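## Task

Take the yellow sponge off the desk and set it on the top of the low shelf labelled REPAIRS. That shelf must stay roughly in its original spot, nothing standing on the floor may end up toppled, and the robot must not fall or finish leaning.

## Robot and tools

Robot: a wheeled cart with a pan/tilt head camera and two arms, left_arm and right_arm, each with a wrist camera and a two-jaw gripper (one fixed jaw, one swinging). The base drives forward/back and turns; it cannot slide sideways. The cart spans x = -0.35 to 0.07 m and is 0.53 m wide (0.65 m with arms folded as at the start). Arm pan axes sit at x = -0.060, y = +0.155 (left) and -0.155 m (right); shoulders are 0.89 m up. A fixed-jaw tip reaches about 0.44 m from its pan axis horizontally and no lower than 0.54 m above the floor.

Frames: the base frame has its origin on the floor between the drive wheels, x ahead, y to the left, z up, in metres. The result lines left_hand and right_hand give each fixed-jaw tip in this frame; a held object lies toward the swinging jaw. base_odometry is the base frame as it was at scene start (x, y in m, heading in rad, left positive, -3.142 to 3.142); it counts wheel rotation only, so slip or a bump-induced turn is not seen.

move: one action, plus optional cameras (list of head_camera, left_wrist_camera, right_wrist_camera or all; [] for none) and blocking (true/omitted waits until everything is at rest; false returns within about 0.5 s). With no action it just reports state and images. The action may hold:
- base: a single object {x_m_s, turn_rad_s, for_s}. These are velocities, not a pose: forward speed in m/s (negative backs up), turn rate in rad/s (positive left), applied together for for_s seconds, then the base stops. Allowed magnitudes: 0.005 to 0.291 m/s, 0.02 to 1.175 rad/s, for_s 0.1 to 7.5. Distance is roughly speed times time; short commands (under about 5 mm or 0.02 rad) or near-top speeds may undershoot, so check base_odometry. If |x|/0.291 + |turn|/1.175 exceeds 1, both get scaled down.
- joints: a flat map from joint name to an absolute target angle in radians, covering both arms and the head in one object. Names: head_pan_rad (-3.2 to 3.2, 0 ahead, + left), head_tilt_rad (-0.76 to 1.45, + down), and for each arm prefix left_arm_ / right_arm_: shoulder_pan_rad (-2.006 to 2.149), shoulder_lift_rad (-1.836 to 1.772), elbow_flex_rad (-1.773 to 1.58), wrist_flex_rad (-1.799 to 1.772), wrist_roll_rad (-2.816 to 2.978), gripper_rad (-0.03 to 1.944).
- speeds: same names (no grippers), top speed in rad/s for this action only, 0.08 to 4.71.
A new move overrides only the joints it names; omitting base ends a running base velocity. A joint gets at most 14 s per command (time_out).

Arm geometry: pan 0 points the arm sideways outward; positive pan is clockwise from above, so straight ahead is +1.571 (left) and -1.571 (right). With lift, elbow and wrist at 0 the upper arm is near vertical and forearm and fingers are level; positive values bend downward, and their sum is the finger angle below level. Pointing straight down requires the forearm no more than 0.20 rad above level. wrist_roll -1.522 puts the fixed jaw on the left looking outward (use this over furniture, since the hand body then sits above level fingers); 1.619 puts it on the right; 0.049 closes the jaws in the arm's vertical plane. Gripper 0 is about closed, 1 is about 0.075 m open, 1.944 about 0.106 m.

Stowed pose (inside the cart): left pan -1.75, lift 0.05, elbow 1.35, wrist_flex -1.55, roll -1.52; right identical with pan 1.75. To stow, move the wrist joints first and then the other three; to unstow, reverse that order. Turning in place needs a free 0.44 m circle; reversing or turning beside furniture can snag and tip the robot.

wait: seconds 0 to 10, plus cameras; returns early once earlier non-blocking moves finish. stop: brakes all running motions. zoom_image: camera plus region [x0, y0, x1, y1] in pixels, at most 504 by 504, on that camera's latest image. finished_scene: scene = current scene number; the scene must already satisfy the goal, and nothing should be called after it in the same reply.

Result lines: base_status and joint_status per motion (done, moving, off_target meaning resting short of target due to load, obstruction or trip, time_out, not_followed meaning a self-collision check withheld that arm's targets). Base done with "(sent for a of b s)" shows how long velocity was applied. on_its_own lists uncommanded behaviour. earlier move reports a non-blocking move. Motor temperatures gives per-arm joint values in joint_positions order, then the gripper. MOTOR HOT appears at 55 °C; at 70 °C a motor shuts off (JOINT FAULT or HAND FAULT, status limit_stop_at_motor_heat).

Cautions: loaded or extended joints sag downward, so aim a little higher next time; hand positions can be off by a few cm. A joint held over 0.30 rad from target (some jaws 0.09) for about 2 s trips and weakens; reset by sending a target 0.2 rad back from the reading. Closing below the contact angle squeezes; a firm grip reads off_target. Load limits: about 0.4 kg at full reach, 0.7 kg near the pan axis. Keep joint speeds under about 3 rad/s while holding. Never let the arms press or strike each other, avoid hard hits on furniture, lower objects rather than dropping them, and avoid pulling that could tip the cart. Loose objects may occasionally be nudged by outside disturbances. The scene keeps running while you think.

Each tool is called as name(argument=value, ...) on one line, values as JSON.

## Session

move(joints={"head_pan_rad": 0, "head_tilt_rad": 0.25}, cameras=["head_camera"])

move(joints={"head_pan_rad": -0.85, "head_tilt_rad": 0.25}, cameras=["head_camera"])

move(joints={"head_pan_rad": -1.7, "head_tilt_rad": 0.25}, cameras=["head_camera"])

move(joints={"head_pan_rad": -2.55, "head_tilt_rad": 0.25}, cameras=["head_camera"])

move(joints={"head_pan_rad": 2.4, "head_tilt_rad": 0.25}, cameras=["head_camera"])

move(joints={"head_pan_rad": 1.6, "head_tilt_rad": 0.25}, cameras=["head_camera"])

move(joints={"head_pan_rad": 0.8, "head_tilt_rad": 0.25}, cameras=["head_camera"])

Scene clock: 0.93 s.
Motor temperatures (°C): left_arm=[32 32 32 32 33 29] | right_arm=[30 28 27 27 31 27]
move: done
base_odometry: x=+0.000 y=+0.000 heading=+0.000
base_status: not commanded
joint_positions: head_pan_rad=+0.000 head_tilt_rad=+0.242 left_arm_shoulder_pan_rad=+0.000 left_arm_shoulder_lift_rad=-1.704 left_arm_elbow_flex_rad=+1.478 left_arm_wrist_flex_rad=+0.984 left_arm_wrist_roll_rad=-0.001 left_arm_gripper_rad=+0.000 right_arm_shoulder_pan_rad=+0.001 right_arm_shoulder_lift_rad=-1.670 right_arm_elbow_flex_rad=+1.496 right_arm_wrist_flex_rad=+1.032 right_arm_wrist_roll_rad=+0.000 right_arm_gripper_rad=+0.000
joint_status: all done
left_hand: x=-0.0600 y=+0.3116 z=+0.8261 quat_wxyz=(+0.395, -0.918, +0.023, +0.010)
right_hand: x=-0.0602 y=-0.3015 z=+0.8125 quat_wxyz=(+0.008, +0.023, +0.937, -0.348)
Images, in order (width x height): head_camera 644x476.

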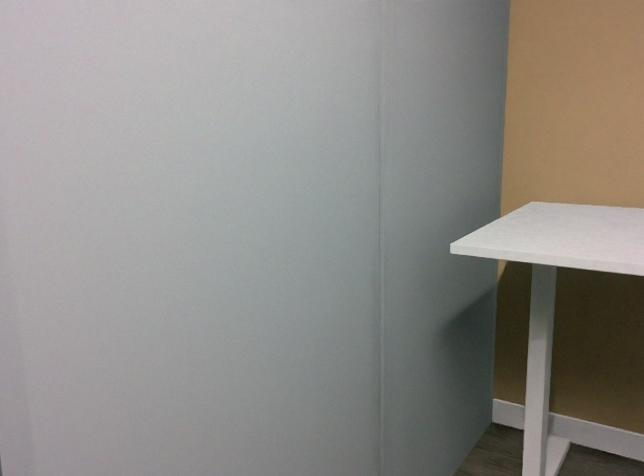

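Scene clock: 2.30 s.
move: done
base_odometry: x=+0.000 y=+0.000 heading=+0.000
base_status: not commanded
joint_positions: head_pan_rad=-0.841 head_tilt_rad=+0.242 left_arm_shoulder_pan_rad=+0.000 left_arm_shoulder_lift_rad=-1.704 left_arm_elbow_flex_rad=+1.478 left_arm_wrist_flex_rad=+0.984 left_arm_wrist_roll_rad=-0.001 left_arm_gripper_rad=+0.000 right_arm_shoulder_pan_rad=+0.001 right_arm_shoulder_lift_rad=-1.670 right_arm_elbow_flex_rad=+1.496 right_arm_wrist_flex_rad=+1.032 right_arm_wrist_roll_rad=+0.000 right_arm_gripper_rad=+0.000
joint_status: all done
left_hand: x=-0.0600 y=+0.3116 z=+0.8261 quat_wxyz=(+0.395, -0.918, +0.023, +0.010)
right_hand: x=-0.0602 y=-0.3015 z=+0.8125 quat_wxyz=(+0.008, +0.023, +0.937, -0.348)
Images, in order (width x height): head_camera 644x476.

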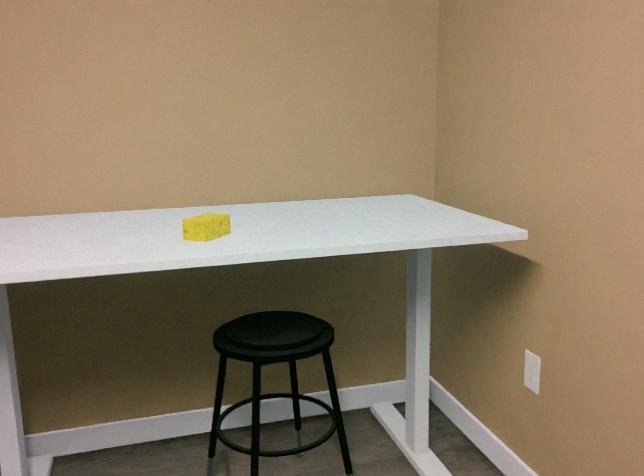

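Scene clock: 3.67 s.
move: done
base_odometry: x=+0.000 y=+0.000 heading=+0.000
base_status: not commanded
joint_positions: head_pan_rad=-1.690 head_tilt_rad=+0.242 left_arm_shoulder_pan_rad=+0.000 left_arm_shoulder_lift_rad=-1.704 left_arm_elbow_flex_rad=+1.478 left_arm_wrist_flex_rad=+0.984 left_arm_wrist_roll_rad=-0.001 left_arm_gripper_rad=+0.000 right_arm_shoulder_pan_rad=+0.001 right_arm_shoulder_lift_rad=-1.670 right_arm_elbow_flex_rad=+1.496 right_arm_wrist_flex_rad=+1.032 right_arm_wrist_roll_rad=+0.000 right_arm_gripper_rad=+0.000
joint_status: all done
left_hand: x=-0.0600 y=+0.3116 z=+0.8261 quat_wxyz=(+0.395, -0.918, +0.023, +0.010)
right_hand: x=-0.0602 y=-0.3015 z=+0.8125 quat_wxyz=(+0.008, +0.023, +0.937, -0.348)
Images, in order (width x height): head_camera 644x476.

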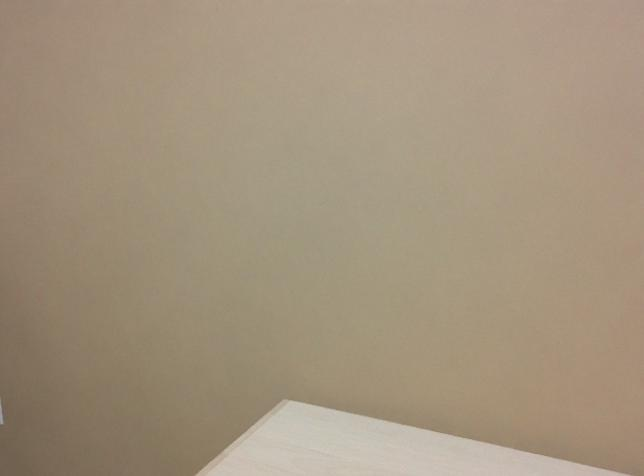

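Scene clock: 5.03 s.
move: done
base_odometry: x=+0.000 y=+0.000 heading=+0.000
base_status: not commanded
joint_positions: head_pan_rad=-2.540 head_tilt_rad=+0.242 left_arm_shoulder_pan_rad=+0.000 left_arm_shoulder_lift_rad=-1.704 left_arm_elbow_flex_rad=+1.478 left_arm_wrist_flex_rad=+0.984 left_arm_wrist_roll_rad=-0.001 left_arm_gripper_rad=+0.000 right_arm_shoulder_pan_rad=+0.001 right_arm_shoulder_lift_rad=-1.670 right_arm_elbow_flex_rad=+1.496 right_arm_wrist_flex_rad=+1.032 right_arm_wrist_roll_rad=+0.000 right_arm_gripper_rad=+0.000
joint_status: all done
left_hand: x=-0.0600 y=+0.3116 z=+0.8261 quat_wxyz=(+0.395, -0.918, +0.023, +0.010)
right_hand: x=-0.0602 y=-0.3015 z=+0.8125 quat_wxyz=(+0.008, +0.023, +0.937, -0.348)
Images, in order (width x height): head_camera 644x476.

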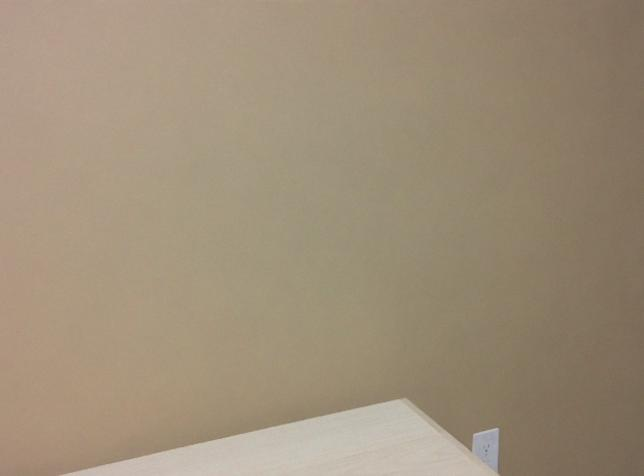

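Scene clock: 9.13 s.
move: done
base_odometry: x=+0.000 y=+0.000 heading=+0.000
base_status: not commanded
joint_positions: head_pan_rad=+2.390 head_tilt_rad=+0.242 left_arm_shoulder_pan_rad=+0.000 left_arm_shoulder_lift_rad=-1.704 left_arm_elbow_flex_rad=+1.478 left_arm_wrist_flex_rad=+0.984 left_arm_wrist_roll_rad=-0.001 left_arm_gripper_rad=+0.000 right_arm_shoulder_pan_rad=+0.001 right_arm_shoulder_lift_rad=-1.670 right_arm_elbow_flex_rad=+1.496 right_arm_wrist_flex_rad=+1.032 right_arm_wrist_roll_rad=+0.000 right_arm_gripper_rad=+0.000
joint_status: all done
left_hand: x=-0.0600 y=+0.3116 z=+0.8261 quat_wxyz=(+0.395, -0.918, +0.023, +0.010)
right_hand: x=-0.0602 y=-0.3015 z=+0.8125 quat_wxyz=(+0.008, +0.023, +0.937, -0.348)
Images, in order (width x height): head_camera 644x476.

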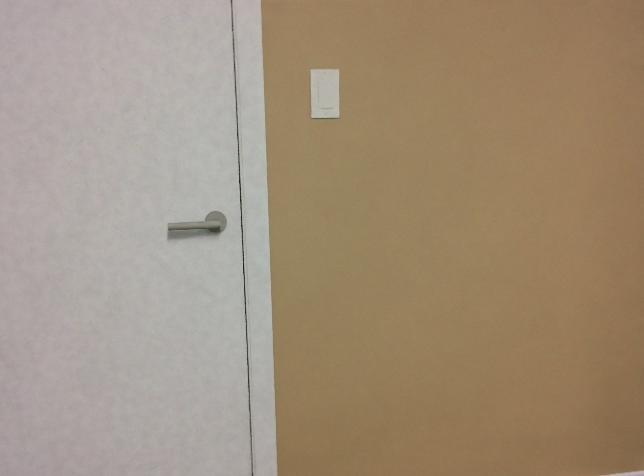

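Scene clock: 10.47 s.
move: done
base_odometry: x=+0.000 y=+0.000 heading=+0.000
base_status: not commanded
joint_positions: head_pan_rad=+1.609 head_tilt_rad=+0.242 left_arm_shoulder_pan_rad=+0.000 left_arm_shoulder_lift_rad=-1.704 left_arm_elbow_flex_rad=+1.478 left_arm_wrist_flex_rad=+0.984 left_arm_wrist_roll_rad=-0.001 left_arm_gripper_rad=+0.000 right_arm_shoulder_pan_rad=+0.001 right_arm_shoulder_lift_rad=-1.670 right_arm_elbow_flex_rad=+1.496 right_arm_wrist_flex_rad=+1.032 right_arm_wrist_roll_rad=+0.000 right_arm_gripper_rad=+0.000
joint_status: all done
left_hand: x=-0.0600 y=+0.3116 z=+0.8261 quat_wxyz=(+0.395, -0.918, +0.023, +0.010)
right_hand: x=-0.0602 y=-0.3015 z=+0.8125 quat_wxyz=(+0.008, +0.023, +0.937, -0.348)
Images, in order (width x height): head_camera 644x476.

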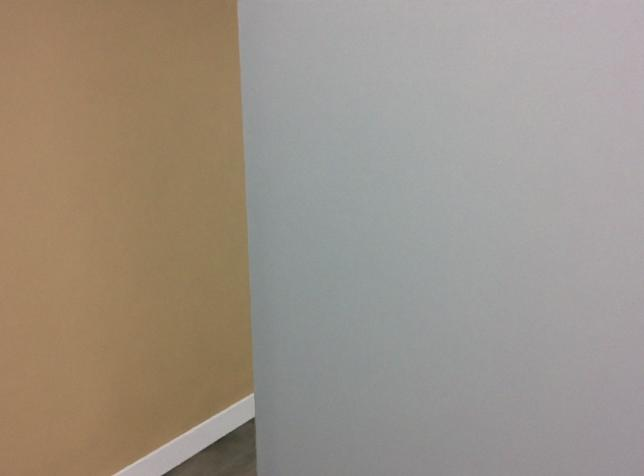

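Scene clock: 11.80 s.
move: done
base_odometry: x=+0.000 y=+0.000 heading=+0.000
base_status: not commanded
joint_positions: head_pan_rad=+0.810 head_tilt_rad=+0.242 left_arm_shoulder_pan_rad=+0.000 left_arm_shoulder_lift_rad=-1.704 left_arm_elbow_flex_rad=+1.478 left_arm_wrist_flex_rad=+0.984 left_arm_wrist_roll_rad=-0.001 left_arm_gripper_rad=+0.000 right_arm_shoulder_pan_rad=+0.001 right_arm_shoulder_lift_rad=-1.670 right_arm_elbow_flex_rad=+1.496 right_arm_wrist_flex_rad=+1.032 right_arm_wrist_roll_rad=+0.000 right_arm_gripper_rad=+0.000
joint_status: all done
left_hand: x=-0.0600 y=+0.3116 z=+0.8261 quat_wxyz=(+0.395, -0.918, +0.023, +0.010)
right_hand: x=-0.0602 y=-0.3015 z=+0.8125 quat_wxyz=(+0.008, +0.023, +0.937, -0.348)
Images, in order (width x height): head_camera 644x476.

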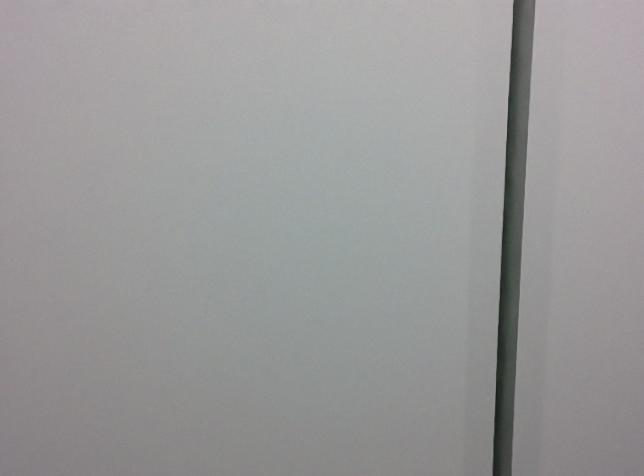

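move(joints={"head_pan_rad": -2.1, "head_tilt_rad": -0.2, "right_arm_shoulder_pan_rad": -1.571}, cameras=["head_camera"])

move(base={"turn_rad_s": -0.7, "for_s": 0.856}, joints={"head_pan_rad": 0, "head_tilt_rad": 0.7})

move(base={"x_m_s": 0.28, "for_s": 4.1}, joints={"right_arm_shoulder_lift_rad": -0.65, "right_arm_elbow_flex_rad": 0.5, "right_arm_wrist_flex_rad": 0.8, "right_arm_wrist_roll_rad": -1.522, "right_arm_gripper_rad": 1.6}, cameras=["head_camera","right_wrist_camera"])

Scene clock: 42.73 s.
move: done
base_odometry: x=+0.000 y=+0.000 heading=+0.000
base_status: not commanded
joint_positions: head_pan_rad=-2.091 head_tilt_rad=-0.190 left_arm_shoulder_pan_rad=+0.000 left_arm_shoulder_lift_rad=-1.704 left_arm_elbow_flex_rad=+1.478 left_arm_wrist_flex_rad=+0.984 left_arm_wrist_roll_rad=-0.001 left_arm_gripper_rad=+0.000 right_arm_shoulder_pan_rad=-1.568 right_arm_shoulder_lift_rad=-1.670 right_arm_elbow_flex_rad=+1.496 right_arm_wrist_flex_rad=+1.032 right_arm_wrist_roll_rad=+0.000 right_arm_gripper_rad=+0.000
joint_status: all done
left_hand: x=-0.0600 y=+0.3116 z=+0.8261 quat_wxyz=(+0.395, -0.918, +0.023, +0.010)
right_hand: x=+0.0865 y=-0.1554 z=+0.8125 quat_wxyz=(+0.252, -0.646, +0.679, -0.241)
Images, in order (width x height): head_camera 644x476.

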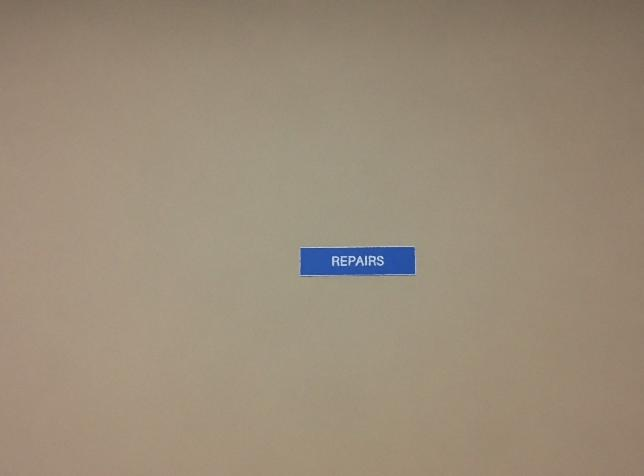

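Scene clock: 44.93 s.
move: done
base_odometry: x=+0.000 y=+0.000 heading=-0.606
base_status: done (sent for 0.87 of 0.87 s)
joint_positions: head_pan_rad=-0.011 head_tilt_rad=+0.693 left_arm_shoulder_pan_rad=+0.005 left_arm_shoulder_lift_rad=-1.704 left_arm_elbow_flex_rad=+1.478 left_arm_wrist_flex_rad=+0.984 left_arm_wrist_roll_rad=-0.001 left_arm_gripper_rad=+0.000 right_arm_shoulder_pan_rad=-1.565 right_arm_shoulder_lift_rad=-1.670 right_arm_elbow_flex_rad=+1.496 right_arm_wrist_flex_rad=+1.032 right_arm_wrist_roll_rad=+0.000 right_arm_gripper_rad=+0.000
joint_status: all done
left_hand: x=-0.0592 y=+0.3116 z=+0.8261 quat_wxyz=(+0.395, -0.918, +0.025, +0.009)
right_hand: x=+0.0865 y=-0.1559 z=+0.8125 quat_wxyz=(+0.252, -0.645, +0.680, -0.241)
pictures: none

Scene clock: 50.27 s.
move: done
base_odometry: x=+0.942 y=-0.654 heading=-0.608
base_status: done (sent for 4.1 of 4.1 s)
joint_positions: head_pan_rad=-0.011 head_tilt_rad=+0.693 left_arm_shoulder_pan_rad=-0.003 left_arm_shoulder_lift_rad=-1.704 left_arm_elbow_flex_rad=+1.478 left_arm_wrist_flex_rad=+0.984 left_arm_wrist_roll_rad=-0.001 left_arm_gripper_rad=+0.000 right_arm_shoulder_pan_rad=-1.565 right_arm_shoulder_lift_rad=-0.649 right_arm_elbow_flex_rad=+0.543 right_arm_wrist_flex_rad=+0.813 right_arm_wrist_roll_rad=-1.514 right_arm_gripper_rad=+1.591
joint_status: all done
left_hand: x=-0.0604 y=+0.3116 z=+0.8261 quat_wxyz=(+0.395, -0.918, +0.021, +0.010)
right_hand: x=+0.1801 y=-0.1486 z=+0.9156 quat_wxyz=(+0.419, -0.001, +0.908, -0.003)
Images, in order (width x height): head_camera 644x476, right_wrist_camera 644x476.

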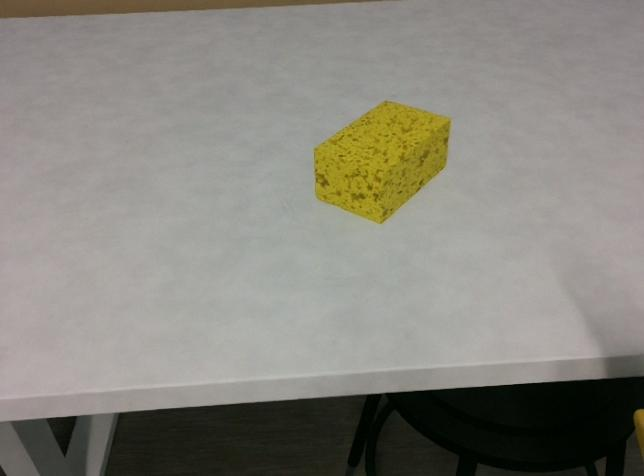

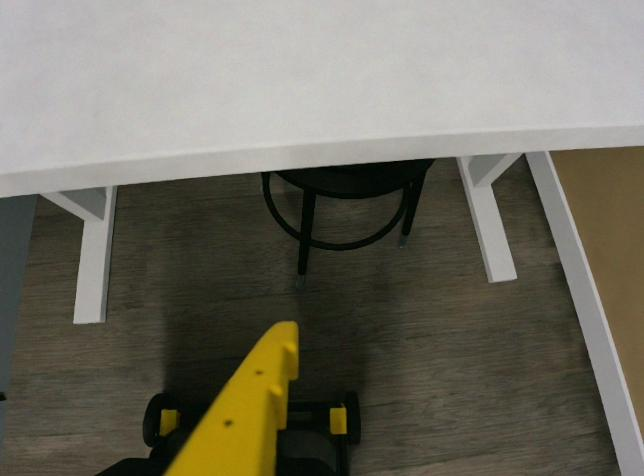

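move(joints={"left_arm_shoulder_pan_rad": 1.571, "right_arm_shoulder_pan_rad": -1.25})

move(joints={"left_arm_shoulder_lift_rad": -1.0, "left_arm_elbow_flex_rad": 0.9, "left_arm_wrist_flex_rad": 0.35, "left_arm_wrist_roll_rad": -1.522})

move(base={"x_m_s": 0.2, "for_s": 1.07, "turn_rad_s": 0.037}, joints={"left_arm_shoulder_pan_rad": 1.9, "head_tilt_rad": 0.95})

move(joints={"left_arm_shoulder_lift_rad": 0.1, "left_arm_elbow_flex_rad": 0.05, "left_arm_wrist_flex_rad": 0.1}, cameras=["head_camera"])

Scene clock: 131.63 s.
move: done
base_odometry: x=+0.942 y=-0.654 heading=-0.608
base_status: not commanded
joint_positions: head_pan_rad=-0.011 head_tilt_rad=+0.693 left_arm_shoulder_pan_rad=+1.566 left_arm_shoulder_lift_rad=-1.704 left_arm_elbow_flex_rad=+1.478 left_arm_wrist_flex_rad=+0.984 left_arm_wrist_roll_rad=-0.001 left_arm_gripper_rad=+0.000 right_arm_shoulder_pan_rad=-1.258 right_arm_shoulder_lift_rad=-0.649 right_arm_elbow_flex_rad=+0.543 right_arm_wrist_flex_rad=+0.813 right_arm_wrist_roll_rad=-1.517 right_arm_gripper_rad=+1.591
joint_status: all done
left_hand: x=+0.0966 y=+0.1557 z=+0.8261 quat_wxyz=(+0.287, -0.635, +0.664, -0.272)
right_hand: x=+0.1709 y=-0.2215 z=+0.9156 quat_wxyz=(+0.413, +0.139, +0.897, -0.066)
pictures: none

Scene clock: 133.60 s.
move: done
base_odometry: x=+0.942 y=-0.654 heading=-0.608
base_status: not commanded
joint_positions: head_pan_rad=-0.011 head_tilt_rad=+0.693 left_arm_shoulder_pan_rad=+1.566 left_arm_shoulder_lift_rad=-1.006 left_arm_elbow_flex_rad=+0.939 left_arm_wrist_flex_rad=+0.366 left_arm_wrist_roll_rad=-1.516 left_arm_gripper_rad=+0.000 right_arm_shoulder_pan_rad=-1.258 right_arm_shoulder_lift_rad=-0.649 right_arm_elbow_flex_rad=+0.543 right_arm_wrist_flex_rad=+0.813 right_arm_wrist_roll_rad=-1.517 right_arm_gripper_rad=+1.591
joint_status: all done
left_hand: x=+0.1779 y=+0.1638 z=+0.9445 quat_wxyz=(+0.594, -0.004, +0.805, +0.000)
right_hand: x=+0.1709 y=-0.2215 z=+0.9156 quat_wxyz=(+0.413, +0.139, +0.897, -0.066)
pictures: none

Scene clock: 135.53 s.
move: done
base_odometry: x=+1.120 y=-0.771 heading=-0.566
base_status: done (sent for 1.07 of 1.07 s)
joint_positions: head_pan_rad=-0.011 head_tilt_rad=+0.944 left_arm_shoulder_pan_rad=+1.895 left_arm_shoulder_lift_rad=-1.006 left_arm_elbow_flex_rad=+0.939 left_arm_wrist_flex_rad=+0.366 left_arm_wrist_roll_rad=-1.518 left_arm_gripper_rad=+0.000 right_arm_shoulder_pan_rad=-1.258 right_arm_shoulder_lift_rad=-0.649 right_arm_elbow_flex_rad=+0.543 right_arm_wrist_flex_rad=+0.813 right_arm_wrist_roll_rad=-1.517 right_arm_gripper_rad=+1.591
joint_status: all done
left_hand: x=+0.1680 y=+0.0866 z=+0.9445 quat_wxyz=(+0.586, +0.128, +0.794, -0.097)
right_hand: x=+0.1709 y=-0.2215 z=+0.9156 quat_wxyz=(+0.413, +0.139, +0.897, -0.066)
pictures: none

Scene clock: 137.03 s.
move: done
base_odometry: x=+1.120 y=-0.771 heading=-0.566
base_status: not commanded
joint_positions: head_pan_rad=-0.011 head_tilt_rad=+0.944 left_arm_shoulder_pan_rad=+1.895 left_arm_shoulder_lift_rad=+0.108 left_arm_elbow_flex_rad=+0.089 left_arm_wrist_flex_rad=+0.114 left_arm_wrist_roll_rad=-1.518 left_arm_gripper_rad=+0.000 right_arm_shoulder_pan_rad=-1.258 right_arm_shoulder_lift_rad=-0.649 right_arm_elbow_flex_rad=+0.543 right_arm_wrist_flex_rad=+0.813 right_arm_wrist_roll_rad=-1.517 right_arm_gripper_rad=+1.591
joint_status: all done
left_hand: x=+0.2803 y=+0.0489 z=+0.9321 quat_wxyz=(+0.581, +0.129, +0.798, -0.096)
right_hand: x=+0.1709 y=-0.2215 z=+0.9156 quat_wxyz=(+0.413, +0.139, +0.897, -0.066)
Images, in order (width x height): head_camera 644x476.

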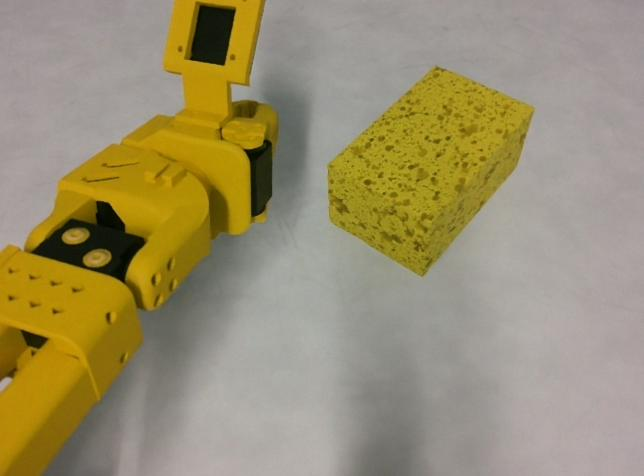

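move(joints={"left_arm_shoulder_lift_rad": 0.47, "left_arm_elbow_flex_rad": -0.56, "left_arm_wrist_flex_rad": 0.76}, speeds={"left_arm_shoulder_lift_rad": 0.5, "left_arm_elbow_flex_rad": 0.85, "left_arm_wrist_flex_rad": 0.9})

move(joints={"left_arm_shoulder_pan_rad": 2.14}, speeds={"left_arm_shoulder_pan_rad": 0.3}, cameras=["head_camera"])

Scene clock: 158.60 s.
move: done
base_odometry: x=+1.120 y=-0.771 heading=-0.566
base_status: not commanded
joint_positions: head_pan_rad=-0.011 head_tilt_rad=+0.944 left_arm_shoulder_pan_rad=+1.895 left_arm_shoulder_lift_rad=+0.482 left_arm_elbow_flex_rad=-0.523 left_arm_wrist_flex_rad=+0.758 left_arm_wrist_roll_rad=-1.518 left_arm_gripper_rad=+0.000 right_arm_shoulder_pan_rad=-1.258 right_arm_shoulder_lift_rad=-0.649 right_arm_elbow_flex_rad=+0.543 right_arm_wrist_flex_rad=+0.813 right_arm_wrist_roll_rad=-1.517 right_arm_gripper_rad=+1.591
joint_status: all done
left_hand: x=+0.2863 y=+0.0469 z=+0.8856 quat_wxyz=(+0.408, +0.145, +0.899, -0.068)
right_hand: x=+0.1709 y=-0.2215 z=+0.9156 quat_wxyz=(+0.413, +0.139, +0.897, -0.066)
pictures: none

Scene clock: 160.17 s.
move: done
base_odometry: x=+1.120 y=-0.771 heading=-0.566
base_status: not commanded
joint_positions: head_pan_rad=-0.011 head_tilt_rad=+0.944 left_arm_shoulder_pan_rad=+2.132 left_arm_shoulder_lift_rad=+0.482 left_arm_elbow_flex_rad=-0.523 left_arm_wrist_flex_rad=+0.758 left_arm_wrist_roll_rad=-1.518 left_arm_gripper_rad=+0.000 right_arm_shoulder_pan_rad=-1.258 right_arm_shoulder_lift_rad=-0.649 right_arm_elbow_flex_rad=+0.543 right_arm_wrist_flex_rad=+0.813 right_arm_wrist_roll_rad=-1.517 right_arm_gripper_rad=+1.591
joint_status: all done
left_hand: x=+0.2511 y=-0.0316 z=+0.8856 quat_wxyz=(+0.397, +0.250, +0.875, -0.115)
right_hand: x=+0.1709 y=-0.2215 z=+0.9156 quat_wxyz=(+0.413, +0.139, +0.897, -0.066)
Images, in order (width x height): head_camera 644x476.

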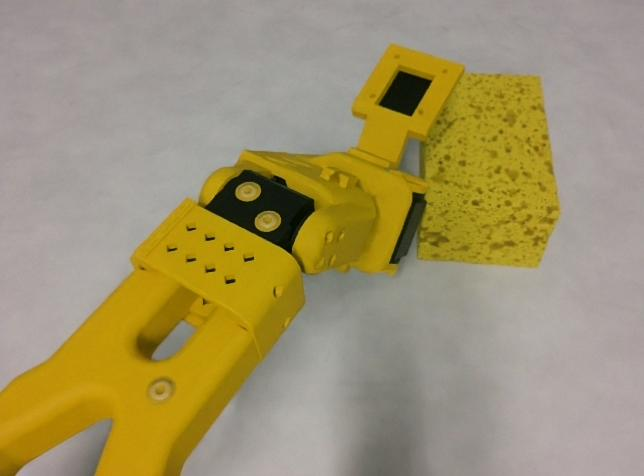

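move(joints={"left_arm_shoulder_lift_rad": -0.6, "left_arm_elbow_flex_rad": 0.3})

move(joints={"left_arm_shoulder_pan_rad": 1.4, "left_arm_shoulder_lift_rad": -1.0, "left_arm_elbow_flex_rad": 0.9, "left_arm_wrist_flex_rad": 0.35,"right_arm_shoulder_lift_rad": -0.1, "right_arm_elbow_flex_rad": -0.2, "right_arm_wrist_flex_rad": 0.85,"right_arm_gripper_rad": 1.94})

move(joints={"right_arm_shoulder_pan_rad": -1.83}, cameras=["head_camera","right_wrist_camera"])

Scene clock: 180.87 s.
move: done
base_odometry: x=+1.120 y=-0.771 heading=-0.566
base_status: not commanded
joint_positions: head_pan_rad=-0.011 head_tilt_rad=+0.944 left_arm_shoulder_pan_rad=+2.132 left_arm_shoulder_lift_rad=-0.565 left_arm_elbow_flex_rad=+0.303 left_arm_wrist_flex_rad=+0.758 left_arm_wrist_roll_rad=-1.518 left_arm_gripper_rad=+0.000 right_arm_shoulder_pan_rad=-1.258 right_arm_shoulder_lift_rad=-0.649 right_arm_elbow_flex_rad=+0.543 right_arm_wrist_flex_rad=+0.813 right_arm_wrist_roll_rad=-1.517 right_arm_gripper_rad=+1.591
joint_status: all done
left_hand: x=+0.1673 y=+0.0211 z=+0.9676 quat_wxyz=(+0.492, +0.236, +0.826, -0.143)
right_hand: x=+0.1709 y=-0.2215 z=+0.9156 quat_wxyz=(+0.413, +0.139, +0.897, -0.066)
pictures: none

Scene clock: 182.33 s.
move: done
base_odometry: x=+1.120 y=-0.771 heading=-0.566
base_status: not commanded
joint_positions: head_pan_rad=-0.011 head_tilt_rad=+0.944 left_arm_shoulder_pan_rad=+1.405 left_arm_shoulder_lift_rad=-0.975 left_arm_elbow_flex_rad=+0.904 left_arm_wrist_flex_rad=+0.364 left_arm_wrist_roll_rad=-1.518 left_arm_gripper_rad=+0.000 right_arm_shoulder_pan_rad=-1.258 right_arm_shoulder_lift_rad=-0.097 right_arm_elbow_flex_rad=-0.156 right_arm_wrist_flex_rad=+0.847 right_arm_wrist_roll_rad=-1.517 right_arm_gripper_rad=+1.930
joint_status: all done
left_hand: x=+0.1762 y=+0.2023 z=+0.9485 quat_wxyz=(+0.594, -0.068, +0.800, +0.048)
right_hand: x=+0.2370 y=-0.2428 z=+0.9576 quat_wxyz=(+0.464, +0.135, +0.873, -0.074)
pictures: none

Scene clock: 183.53 s.
move: done
base_odometry: x=+1.120 y=-0.771 heading=-0.566
base_status: not commanded
joint_positions: head_pan_rad=-0.011 head_tilt_rad=+0.944 left_arm_shoulder_pan_rad=+1.404 left_arm_shoulder_lift_rad=-0.975 left_arm_elbow_flex_rad=+0.904 left_arm_wrist_flex_rad=+0.364 left_arm_wrist_roll_rad=-1.518 left_arm_gripper_rad=+0.000 right_arm_shoulder_pan_rad=-1.823 right_arm_shoulder_lift_rad=-0.097 right_arm_elbow_flex_rad=-0.156 right_arm_wrist_flex_rad=+0.847 right_arm_wrist_roll_rad=-1.525 right_arm_gripper_rad=+1.930
joint_status: all done
left_hand: x=+0.1761 y=+0.2026 z=+0.9485 quat_wxyz=(+0.594, -0.069, +0.800, +0.048)
right_hand: x=+0.2379 y=-0.0703 z=+0.9577 quat_wxyz=(+0.466, -0.110, +0.876, +0.060)
Images, in order (width x height): head_camera 644x476, right_wrist_camera 644x476.

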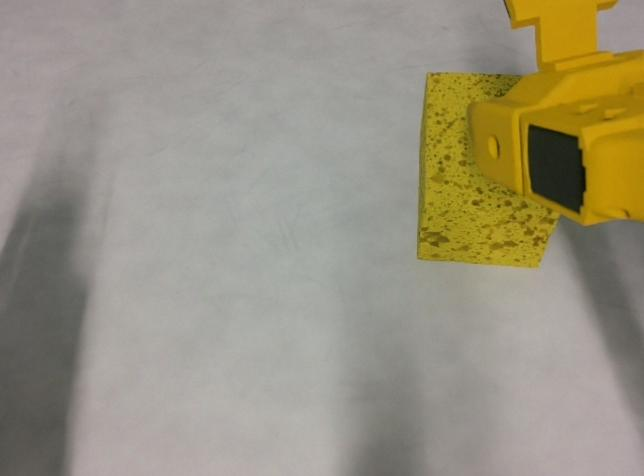

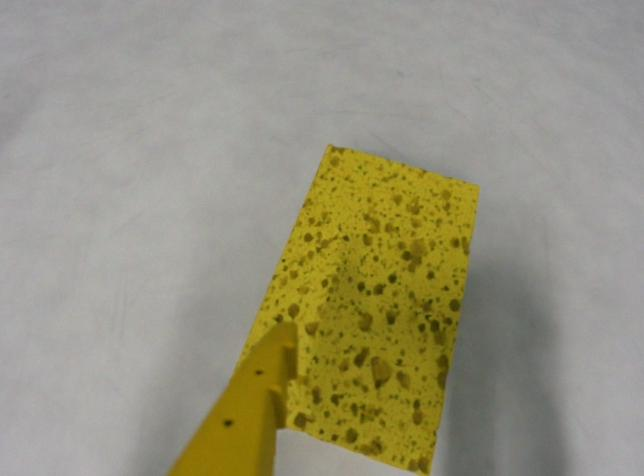

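move(joints={"right_arm_shoulder_pan_rad": -2.0, "right_arm_gripper_rad": 0.0})

move(joints={"right_arm_shoulder_lift_rad": 0.42, "right_arm_elbow_flex_rad": -0.47, "right_arm_wrist_flex_rad": 0.85}, speeds={"right_arm_shoulder_lift_rad": 0.6, "right_arm_elbow_flex_rad": 0.4, "right_arm_wrist_flex_rad": 0.2}, cameras=["right_wrist_camera","head_camera"])

Scene clock: 212.73 s.
move: done
base_odometry: x=+1.120 y=-0.771 heading=-0.566
base_status: not commanded
joint_positions: head_pan_rad=-0.011 head_tilt_rad=+0.944 left_arm_shoulder_pan_rad=+1.404 left_arm_shoulder_lift_rad=-0.975 left_arm_elbow_flex_rad=+0.904 left_arm_wrist_flex_rad=+0.364 left_arm_wrist_roll_rad=-1.518 left_arm_gripper_rad=+0.000 right_arm_shoulder_pan_rad=-1.993 right_arm_shoulder_lift_rad=-0.097 right_arm_elbow_flex_rad=-0.156 right_arm_wrist_flex_rad=+0.847 right_arm_wrist_roll_rad=-1.525 right_arm_gripper_rad=+0.008
joint_status: all done
left_hand: x=+0.1761 y=+0.2026 z=+0.9485 quat_wxyz=(+0.594, -0.069, +0.800, +0.048)
right_hand: x=+0.2192 y=-0.0211 z=+0.9577 quat_wxyz=(+0.459, -0.184, +0.864, +0.099)
pictures: none

Scene clock: 214.17 s.
move: done
base_odometry: x=+1.120 y=-0.771 heading=-0.566
base_status: not commanded
joint_positions: head_pan_rad=-0.011 head_tilt_rad=+0.944 left_arm_shoulder_pan_rad=+1.404 left_arm_shoulder_lift_rad=-0.975 left_arm_elbow_flex_rad=+0.904 left_arm_wrist_flex_rad=+0.364 left_arm_wrist_roll_rad=-1.518 left_arm_gripper_rad=+0.000 right_arm_shoulder_pan_rad=-2.002 right_arm_shoulder_lift_rad=+0.409 right_arm_elbow_flex_rad=-0.457 right_arm_wrist_flex_rad=+0.848 right_arm_wrist_roll_rad=-1.514 right_arm_gripper_rad=+0.008
joint_status: all done
left_hand: x=+0.1761 y=+0.2026 z=+0.9485 quat_wxyz=(+0.594, -0.069, +0.800, +0.048)
right_hand: x=+0.2519 y=-0.0029 z=+0.8824 quat_wxyz=(+0.367, -0.202, +0.904, +0.079)
pictures: head_camera, right_wrist_camera
Images, in order (width x height): head_camera 644x476, right_wrist_camera 644x476.

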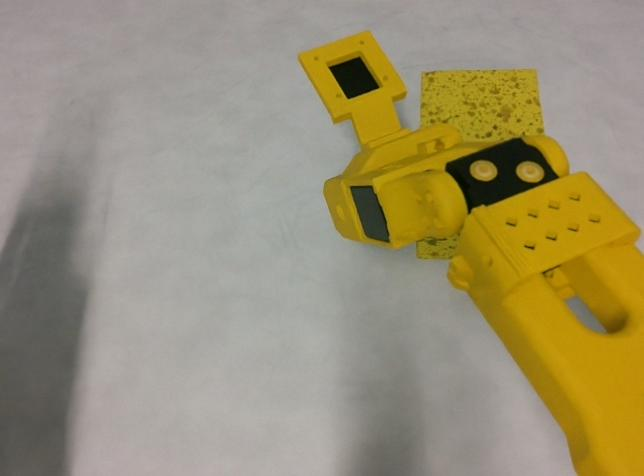

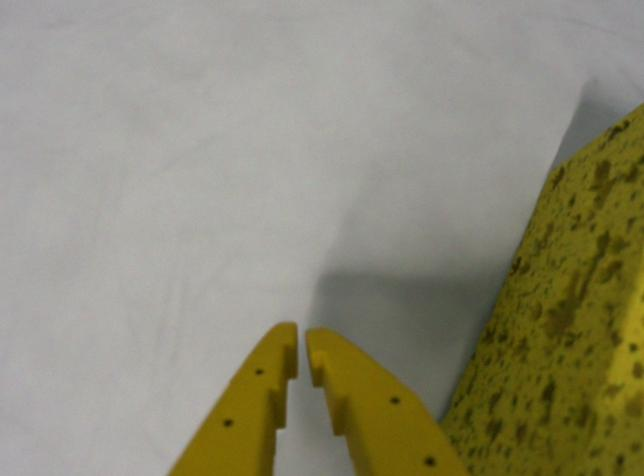

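move(joints={"right_arm_shoulder_pan_rad": -1.66}, speeds={"right_arm_shoulder_pan_rad": 0.3}, cameras=["right_wrist_camera","head_camera"])

Scene clock: 220.27 s.
move: off_target
base_odometry: x=+1.120 y=-0.771 heading=-0.566
base_status: not commanded
joint_positions: head_pan_rad=-0.011 head_tilt_rad=+0.944 left_arm_shoulder_pan_rad=+1.404 left_arm_shoulder_lift_rad=-0.975 left_arm_elbow_flex_rad=+0.904 left_arm_wrist_flex_rad=+0.364 left_arm_wrist_roll_rad=-1.518 left_arm_gripper_rad=+0.000 right_arm_shoulder_pan_rad=-1.688 right_arm_shoulder_lift_rad=+0.412 right_arm_elbow_flex_rad=-0.461 right_arm_wrist_flex_rad=+0.842 right_arm_wrist_roll_rad=-1.514 right_arm_gripper_rad=+0.006
joint_status: right_arm_shoulder_pan_rad off_target (ended at -1.689, target -1.660)
left_hand: x=+0.1761 y=+0.2026 z=+0.9485 quat_wxyz=(+0.594, -0.069, +0.800, +0.048)
right_hand: x=+0.2848 y=-0.1067 z=+0.8832 quat_wxyz=(+0.379, -0.058, +0.923, +0.021)
pictures: head_camera, right_wrist_camera
Images, in order (width x height): head_camera 644x476, right_wrist_camera 644x476.

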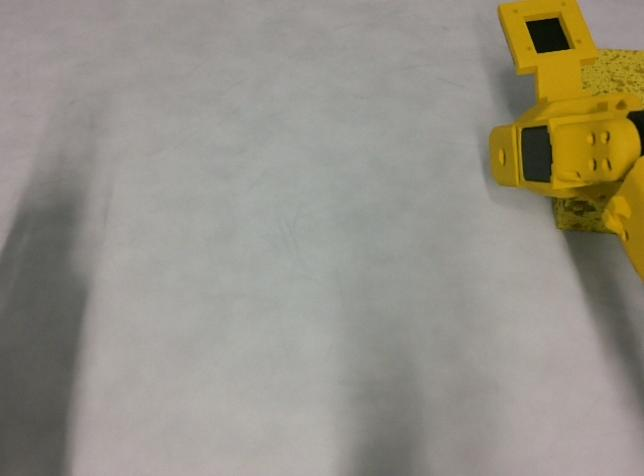

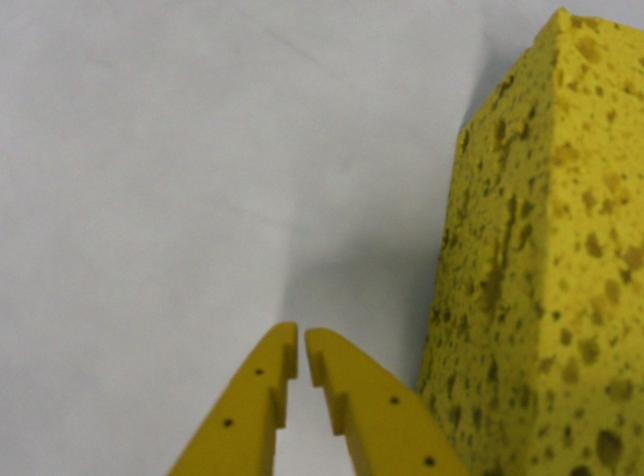

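move(joints={"right_arm_shoulder_lift_rad": -0.1, "right_arm_elbow_flex_rad": -0.2})

move(joints={"right_arm_shoulder_pan_rad": -1.63, "right_arm_gripper_rad": 1.94}, cameras=["right_wrist_camera"])

Scene clock: 227.50 s.
move: done
base_odometry: x=+1.120 y=-0.771 heading=-0.566
base_status: not commanded
joint_positions: head_pan_rad=-0.011 head_tilt_rad=+0.944 left_arm_shoulder_pan_rad=+1.404 left_arm_shoulder_lift_rad=-0.975 left_arm_elbow_flex_rad=+0.904 left_arm_wrist_flex_rad=+0.364 left_arm_wrist_roll_rad=-1.518 left_arm_gripper_rad=+0.000 right_arm_shoulder_pan_rad=-1.665 right_arm_shoulder_lift_rad=-0.048 right_arm_elbow_flex_rad=-0.198 right_arm_wrist_flex_rad=+0.848 right_arm_wrist_roll_rad=-1.514 right_arm_gripper_rad=+0.006
joint_status: all done
on_its_own: right_arm_shoulder_pan_rad moved +0.023 to your old target -1.660
left_hand: x=+0.1761 y=+0.2026 z=+0.9485 quat_wxyz=(+0.594, -0.069, +0.800, +0.048)
right_hand: x=+0.2525 y=-0.1178 z=+0.9544 quat_wxyz=(+0.465, -0.045, +0.884, +0.020)
pictures: none

Scene clock: 229.00 s.
move: done
base_odometry: x=+1.120 y=-0.771 heading=-0.566
base_status: not commanded
joint_positions: head_pan_rad=-0.011 head_tilt_rad=+0.944 left_arm_shoulder_pan_rad=+1.404 left_arm_shoulder_lift_rad=-0.975 left_arm_elbow_flex_rad=+0.904 left_arm_wrist_flex_rad=+0.364 left_arm_wrist_roll_rad=-1.518 left_arm_gripper_rad=+0.000 right_arm_shoulder_pan_rad=-1.634 right_arm_shoulder_lift_rad=-0.048 right_arm_elbow_flex_rad=-0.198 right_arm_wrist_flex_rad=+0.848 right_arm_wrist_roll_rad=-1.514 right_arm_gripper_rad=+1.930
joint_status: all done
left_hand: x=+0.1761 y=+0.2026 z=+0.9485 quat_wxyz=(+0.594, -0.069, +0.800, +0.048)
right_hand: x=+0.2535 y=-0.1274 z=+0.9544 quat_wxyz=(+0.465, -0.032, +0.885, +0.013)
Images, in order (width x height): right_wrist_camera 644x476.

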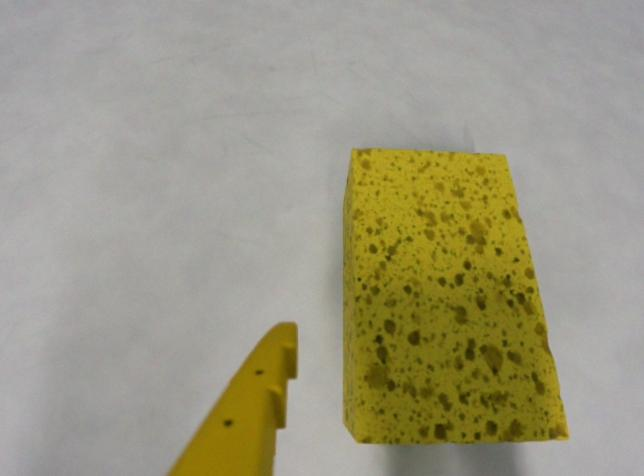

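move(joints={"right_arm_shoulder_pan_rad": -1.585})

move(joints={"right_arm_shoulder_lift_rad": 0.44, "right_arm_elbow_flex_rad": -0.5, "right_arm_wrist_flex_rad": 0.9}, speeds={"right_arm_shoulder_lift_rad": 0.6, "right_arm_elbow_flex_rad": 0.4, "right_arm_wrist_flex_rad": 0.2}, cameras=["right_wrist_camera"])

move(joints={"right_arm_gripper_rad": 0.6}, cameras=["right_wrist_camera"])

Scene clock: 238.50 s.
move: done
base_odometry: x=+1.120 y=-0.771 heading=-0.566
base_status: not commanded
joint_positions: head_pan_rad=-0.011 head_tilt_rad=+0.944 left_arm_shoulder_pan_rad=+1.404 left_arm_shoulder_lift_rad=-0.975 left_arm_elbow_flex_rad=+0.904 left_arm_wrist_flex_rad=+0.364 left_arm_wrist_roll_rad=-1.518 left_arm_gripper_rad=+0.000 right_arm_shoulder_pan_rad=-1.590 right_arm_shoulder_lift_rad=-0.048 right_arm_elbow_flex_rad=-0.198 right_arm_wrist_flex_rad=+0.848 right_arm_wrist_roll_rad=-1.522 right_arm_gripper_rad=+1.930
joint_status: all done
left_hand: x=+0.1761 y=+0.2026 z=+0.9485 quat_wxyz=(+0.594, -0.069, +0.800, +0.048)
right_hand: x=+0.2545 y=-0.1413 z=+0.9545 quat_wxyz=(+0.465, -0.009, +0.885, +0.004)
pictures: none

Scene clock: 239.93 s.
move: done
base_odometry: x=+1.120 y=-0.771 heading=-0.566
base_status: not commanded
joint_positions: head_pan_rad=-0.011 head_tilt_rad=+0.944 left_arm_shoulder_pan_rad=+1.404 left_arm_shoulder_lift_rad=-0.975 left_arm_elbow_flex_rad=+0.904 left_arm_wrist_flex_rad=+0.364 left_arm_wrist_roll_rad=-1.518 left_arm_gripper_rad=+0.000 right_arm_shoulder_pan_rad=-1.590 right_arm_shoulder_lift_rad=+0.440 right_arm_elbow_flex_rad=-0.471 right_arm_wrist_flex_rad=+0.899 right_arm_wrist_roll_rad=-1.515 right_arm_gripper_rad=+1.930
joint_status: all done
left_hand: x=+0.1761 y=+0.2026 z=+0.9485 quat_wxyz=(+0.594, -0.069, +0.800, +0.048)
right_hand: x=+0.2817 y=-0.1408 z=+0.8707 quat_wxyz=(+0.344, -0.012, +0.939, +0.002)
Images, in order (width x height): right_wrist_camera 644x476.

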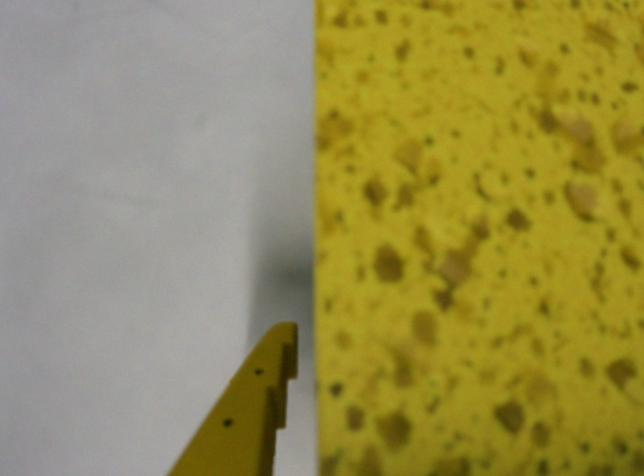

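Scene clock: 241.13 s.
move: off_target
base_odometry: x=+1.120 y=-0.771 heading=-0.566
base_status: not commanded
joint_positions: head_pan_rad=-0.011 head_tilt_rad=+0.944 left_arm_shoulder_pan_rad=+1.404 left_arm_shoulder_lift_rad=-0.975 left_arm_elbow_flex_rad=+0.904 left_arm_wrist_flex_rad=+0.364 left_arm_wrist_roll_rad=-1.518 left_arm_gripper_rad=+0.000 right_arm_shoulder_pan_rad=-1.584 right_arm_shoulder_lift_rad=+0.424 right_arm_elbow_flex_rad=-0.504 right_arm_wrist_flex_rad=+0.893 right_arm_wrist_roll_rad=-1.514 right_arm_gripper_rad=+0.973
joint_status: right_arm_gripper_rad off_target (ended at +0.973, target +0.600)
left_hand: x=+0.1761 y=+0.2026 z=+0.9485 quat_wxyz=(+0.594, -0.069, +0.800, +0.048)
right_hand: x=+0.2863 y=-0.1429 z=+0.8843 quat_wxyz=(+0.370, -0.010, +0.929, +0.001)
Images, in order (width x height): right_wrist_camera 644x476.

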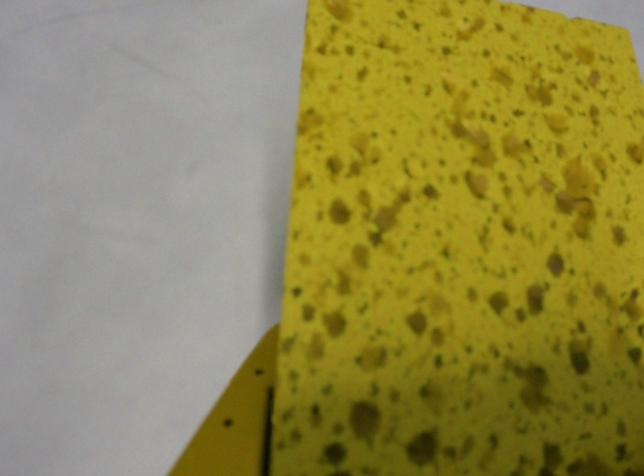

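move(joints={"right_arm_gripper_rad": 0.87, "right_arm_shoulder_lift_rad": -0.1, "right_arm_elbow_flex_rad": -0.3, "right_arm_wrist_flex_rad": 1.21}, speeds={"right_arm_shoulder_lift_rad": 0.7, "right_arm_elbow_flex_rad": 0.3, "right_arm_wrist_flex_rad": 0.4})

move(joints={"right_arm_shoulder_lift_rad": -0.6, "right_arm_elbow_flex_rad": 0.2, "right_arm_wrist_flex_rad": 1.2, "head_tilt_rad": 0.7}, speeds={"right_arm_shoulder_lift_rad": 0.8, "right_arm_elbow_flex_rad": 0.8}, cameras=["right_wrist_camera"])

move(base={"x_m_s": -0.26, "for_s": 4.1})

move(base={"turn_rad_s": -0.8, "for_s": 1.95}, cameras=["head_camera", "right_wrist_camera"])

Scene clock: 282.67 s.
move: off_target
base_odometry: x=+1.120 y=-0.771 heading=-0.566
base_status: not commanded
joint_positions: head_pan_rad=-0.011 head_tilt_rad=+0.944 left_arm_shoulder_pan_rad=+1.404 left_arm_shoulder_lift_rad=-0.975 left_arm_elbow_flex_rad=+0.904 left_arm_wrist_flex_rad=+0.364 left_arm_wrist_roll_rad=-1.518 left_arm_gripper_rad=+0.000 right_arm_shoulder_pan_rad=-1.593 right_arm_shoulder_lift_rad=-0.047 right_arm_elbow_flex_rad=-0.296 right_arm_wrist_flex_rad=+1.207 right_arm_wrist_roll_rad=-1.526 right_arm_gripper_rad=+0.999
joint_status: right_arm_gripper_rad off_target (ended at +0.999, target +0.870); the others done
left_hand: x=+0.1761 y=+0.2026 z=+0.9485 quat_wxyz=(+0.594, -0.069, +0.800, +0.048)
right_hand: x=+0.2222 y=-0.1411 z=+0.9356 quat_wxyz=(+0.346, -0.008, +0.938, +0.005)
pictures: none

Scene clock: 283.93 s.
move: done
base_odometry: x=+1.120 y=-0.771 heading=-0.566
base_status: not commanded
joint_positions: head_pan_rad=-0.011 head_tilt_rad=+0.713 left_arm_shoulder_pan_rad=+1.404 left_arm_shoulder_lift_rad=-0.975 left_arm_elbow_flex_rad=+0.904 left_arm_wrist_flex_rad=+0.364 left_arm_wrist_roll_rad=-1.518 left_arm_gripper_rad=+0.000 right_arm_shoulder_pan_rad=-1.593 right_arm_shoulder_lift_rad=-0.562 right_arm_elbow_flex_rad=+0.204 right_arm_wrist_flex_rad=+1.207 right_arm_wrist_roll_rad=-1.526 right_arm_gripper_rad=+0.999
joint_status: all done
left_hand: x=+0.1761 y=+0.2026 z=+0.9485 quat_wxyz=(+0.594, -0.069, +0.800, +0.048)
right_hand: x=+0.1643 y=-0.1423 z=+0.9356 quat_wxyz=(+0.353, -0.008, +0.936, +0.005)
Images, in order (width x height): right_wrist_camera 644x476.

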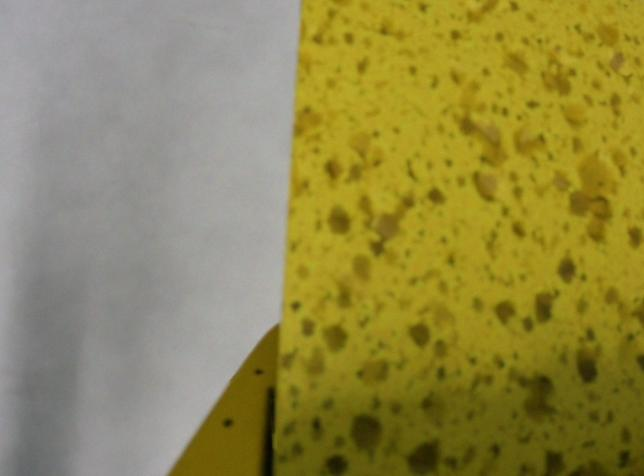

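Scene clock: 289.10 s.
move: done
base_odometry: x=+0.222 y=-0.196 heading=-0.569
base_status: done (sent for 4.1 of 4.1 s)
joint_positions: head_pan_rad=-0.011 head_tilt_rad=+0.713 left_arm_shoulder_pan_rad=+1.404 left_arm_shoulder_lift_rad=-0.977 left_arm_elbow_flex_rad=+0.904 left_arm_wrist_flex_rad=+0.364 left_arm_wrist_roll_rad=-1.518 left_arm_gripper_rad=+0.000 right_arm_shoulder_pan_rad=-1.593 right_arm_shoulder_lift_rad=-0.565 right_arm_elbow_flex_rad=+0.204 right_arm_wrist_flex_rad=+1.207 right_arm_wrist_roll_rad=-1.526 right_arm_gripper_rad=+0.999
joint_status: not commanded
left_hand: x=+0.1760 y=+0.2026 z=+0.9488 quat_wxyz=(+0.595, -0.069, +0.799, +0.049)
right_hand: x=+0.1642 y=-0.1424 z=+0.9362 quat_wxyz=(+0.354, -0.008, +0.935, +0.005)
pictures: none

Scene clock: 291.80 s.
move: done
base_odometry: x=+0.222 y=-0.196 heading=-2.140
base_status: done (sent for 1.97 of 1.97 s)
joint_positions: head_pan_rad=-0.011 head_tilt_rad=+0.713 left_arm_shoulder_pan_rad=+1.404 left_arm_shoulder_lift_rad=-0.977 left_arm_elbow_flex_rad=+0.904 left_arm_wrist_flex_rad=+0.364 left_arm_wrist_roll_rad=-1.518 left_arm_gripper_rad=+0.000 right_arm_shoulder_pan_rad=-1.585 right_arm_shoulder_lift_rad=-0.565 right_arm_elbow_flex_rad=+0.204 right_arm_wrist_flex_rad=+1.207 right_arm_wrist_roll_rad=-1.526 right_arm_gripper_rad=+0.999
joint_status: not commanded
left_hand: x=+0.1760 y=+0.2026 z=+0.9488 quat_wxyz=(+0.595, -0.069, +0.799, +0.049)
right_hand: x=+0.1642 y=-0.1441 z=+0.9362 quat_wxyz=(+0.354, -0.005, +0.935, +0.003)
Images, in order (width x height): head_camera 644x476, right_wrist_camera 644x476.

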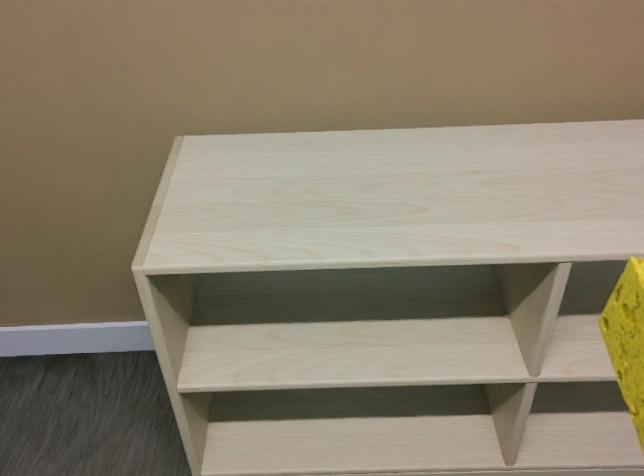

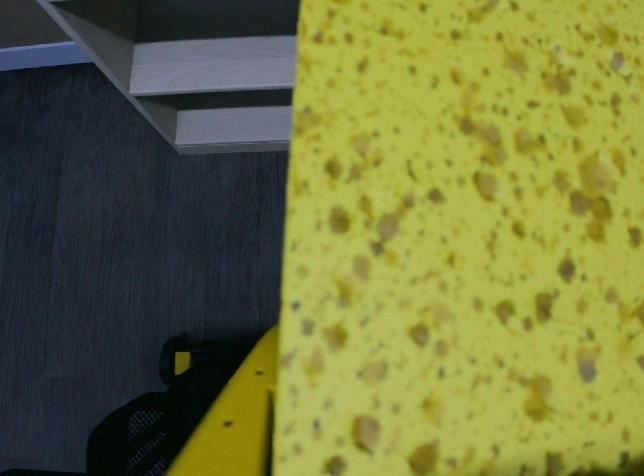

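move(base={"x_m_s": 0.22, "for_s": 2.45}, joints={"head_pan_rad": -0.3, "head_tilt_rad": 0.9})

move(joints={"right_arm_shoulder_lift_rad": 1.07, "right_arm_elbow_flex_rad": 0.11, "right_arm_wrist_flex_rad": -0.4}, speeds={"right_arm_shoulder_lift_rad": 0.85, "right_arm_elbow_flex_rad": 0.1, "right_arm_wrist_flex_rad": 0.8}, cameras=["head_camera", "right_wrist_camera"])

Scene clock: 309.97 s.
move: done
base_odometry: x=-0.072 y=-0.653 heading=-2.142
base_status: done (sent for 2.47 of 2.47 s)
joint_positions: head_pan_rad=-0.292 head_tilt_rad=+0.894 left_arm_shoulder_pan_rad=+1.395 left_arm_shoulder_lift_rad=-0.977 left_arm_elbow_flex_rad=+0.904 left_arm_wrist_flex_rad=+0.364 left_arm_wrist_roll_rad=-1.518 left_arm_gripper_rad=+0.000 right_arm_shoulder_pan_rad=-1.585 right_arm_shoulder_lift_rad=-0.565 right_arm_elbow_flex_rad=+0.204 right_arm_wrist_flex_rad=+1.207 right_arm_wrist_roll_rad=-1.526 right_arm_gripper_rad=+0.999
joint_status: all done
left_hand: x=+0.1756 y=+0.2048 z=+0.9488 quat_wxyz=(+0.595, -0.072, +0.799, +0.051)
right_hand: x=+0.1642 y=-0.1441 z=+0.9362 quat_wxyz=(+0.354, -0.005, +0.935, +0.003)
pictures: none

Scene clock: 312.63 s.
move: done
base_odometry: x=-0.072 y=-0.653 heading=-2.142
base_status: not commanded
joint_positions: head_pan_rad=-0.292 head_tilt_rad=+0.894 left_arm_shoulder_pan_rad=+1.395 left_arm_shoulder_lift_rad=-0.977 left_arm_elbow_flex_rad=+0.904 left_arm_wrist_flex_rad=+0.364 left_arm_wrist_roll_rad=-1.518 left_arm_gripper_rad=+0.000 right_arm_shoulder_pan_rad=-1.585 right_arm_shoulder_lift_rad=+1.084 right_arm_elbow_flex_rad=+0.140 right_arm_wrist_flex_rad=-0.385 right_arm_wrist_roll_rad=-1.526 right_arm_gripper_rad=+0.999
joint_status: all done
left_hand: x=+0.1756 y=+0.2048 z=+0.9488 quat_wxyz=(+0.595, -0.072, +0.799, +0.051)
right_hand: x=+0.2408 y=-0.1430 z=+0.6773 quat_wxyz=(+0.358, -0.005, +0.934, +0.003)
Images, in order (width x height): head_camera 644x476, right_wrist_camera 644x476.

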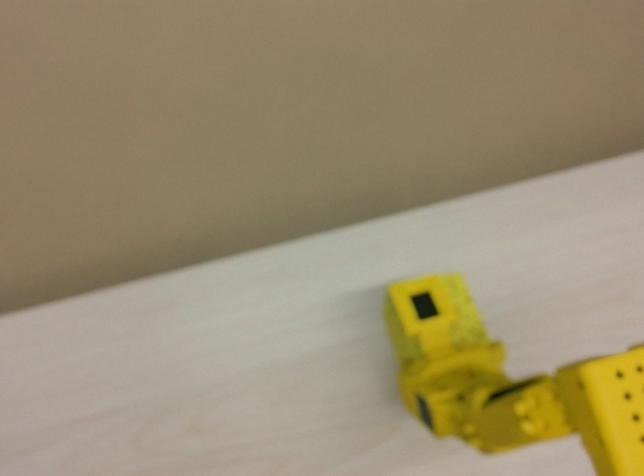

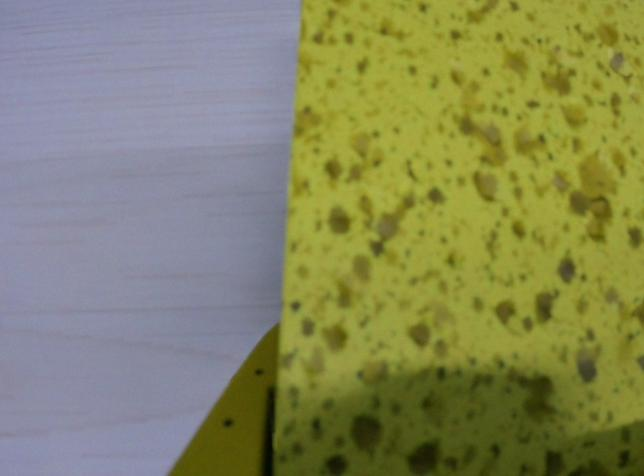

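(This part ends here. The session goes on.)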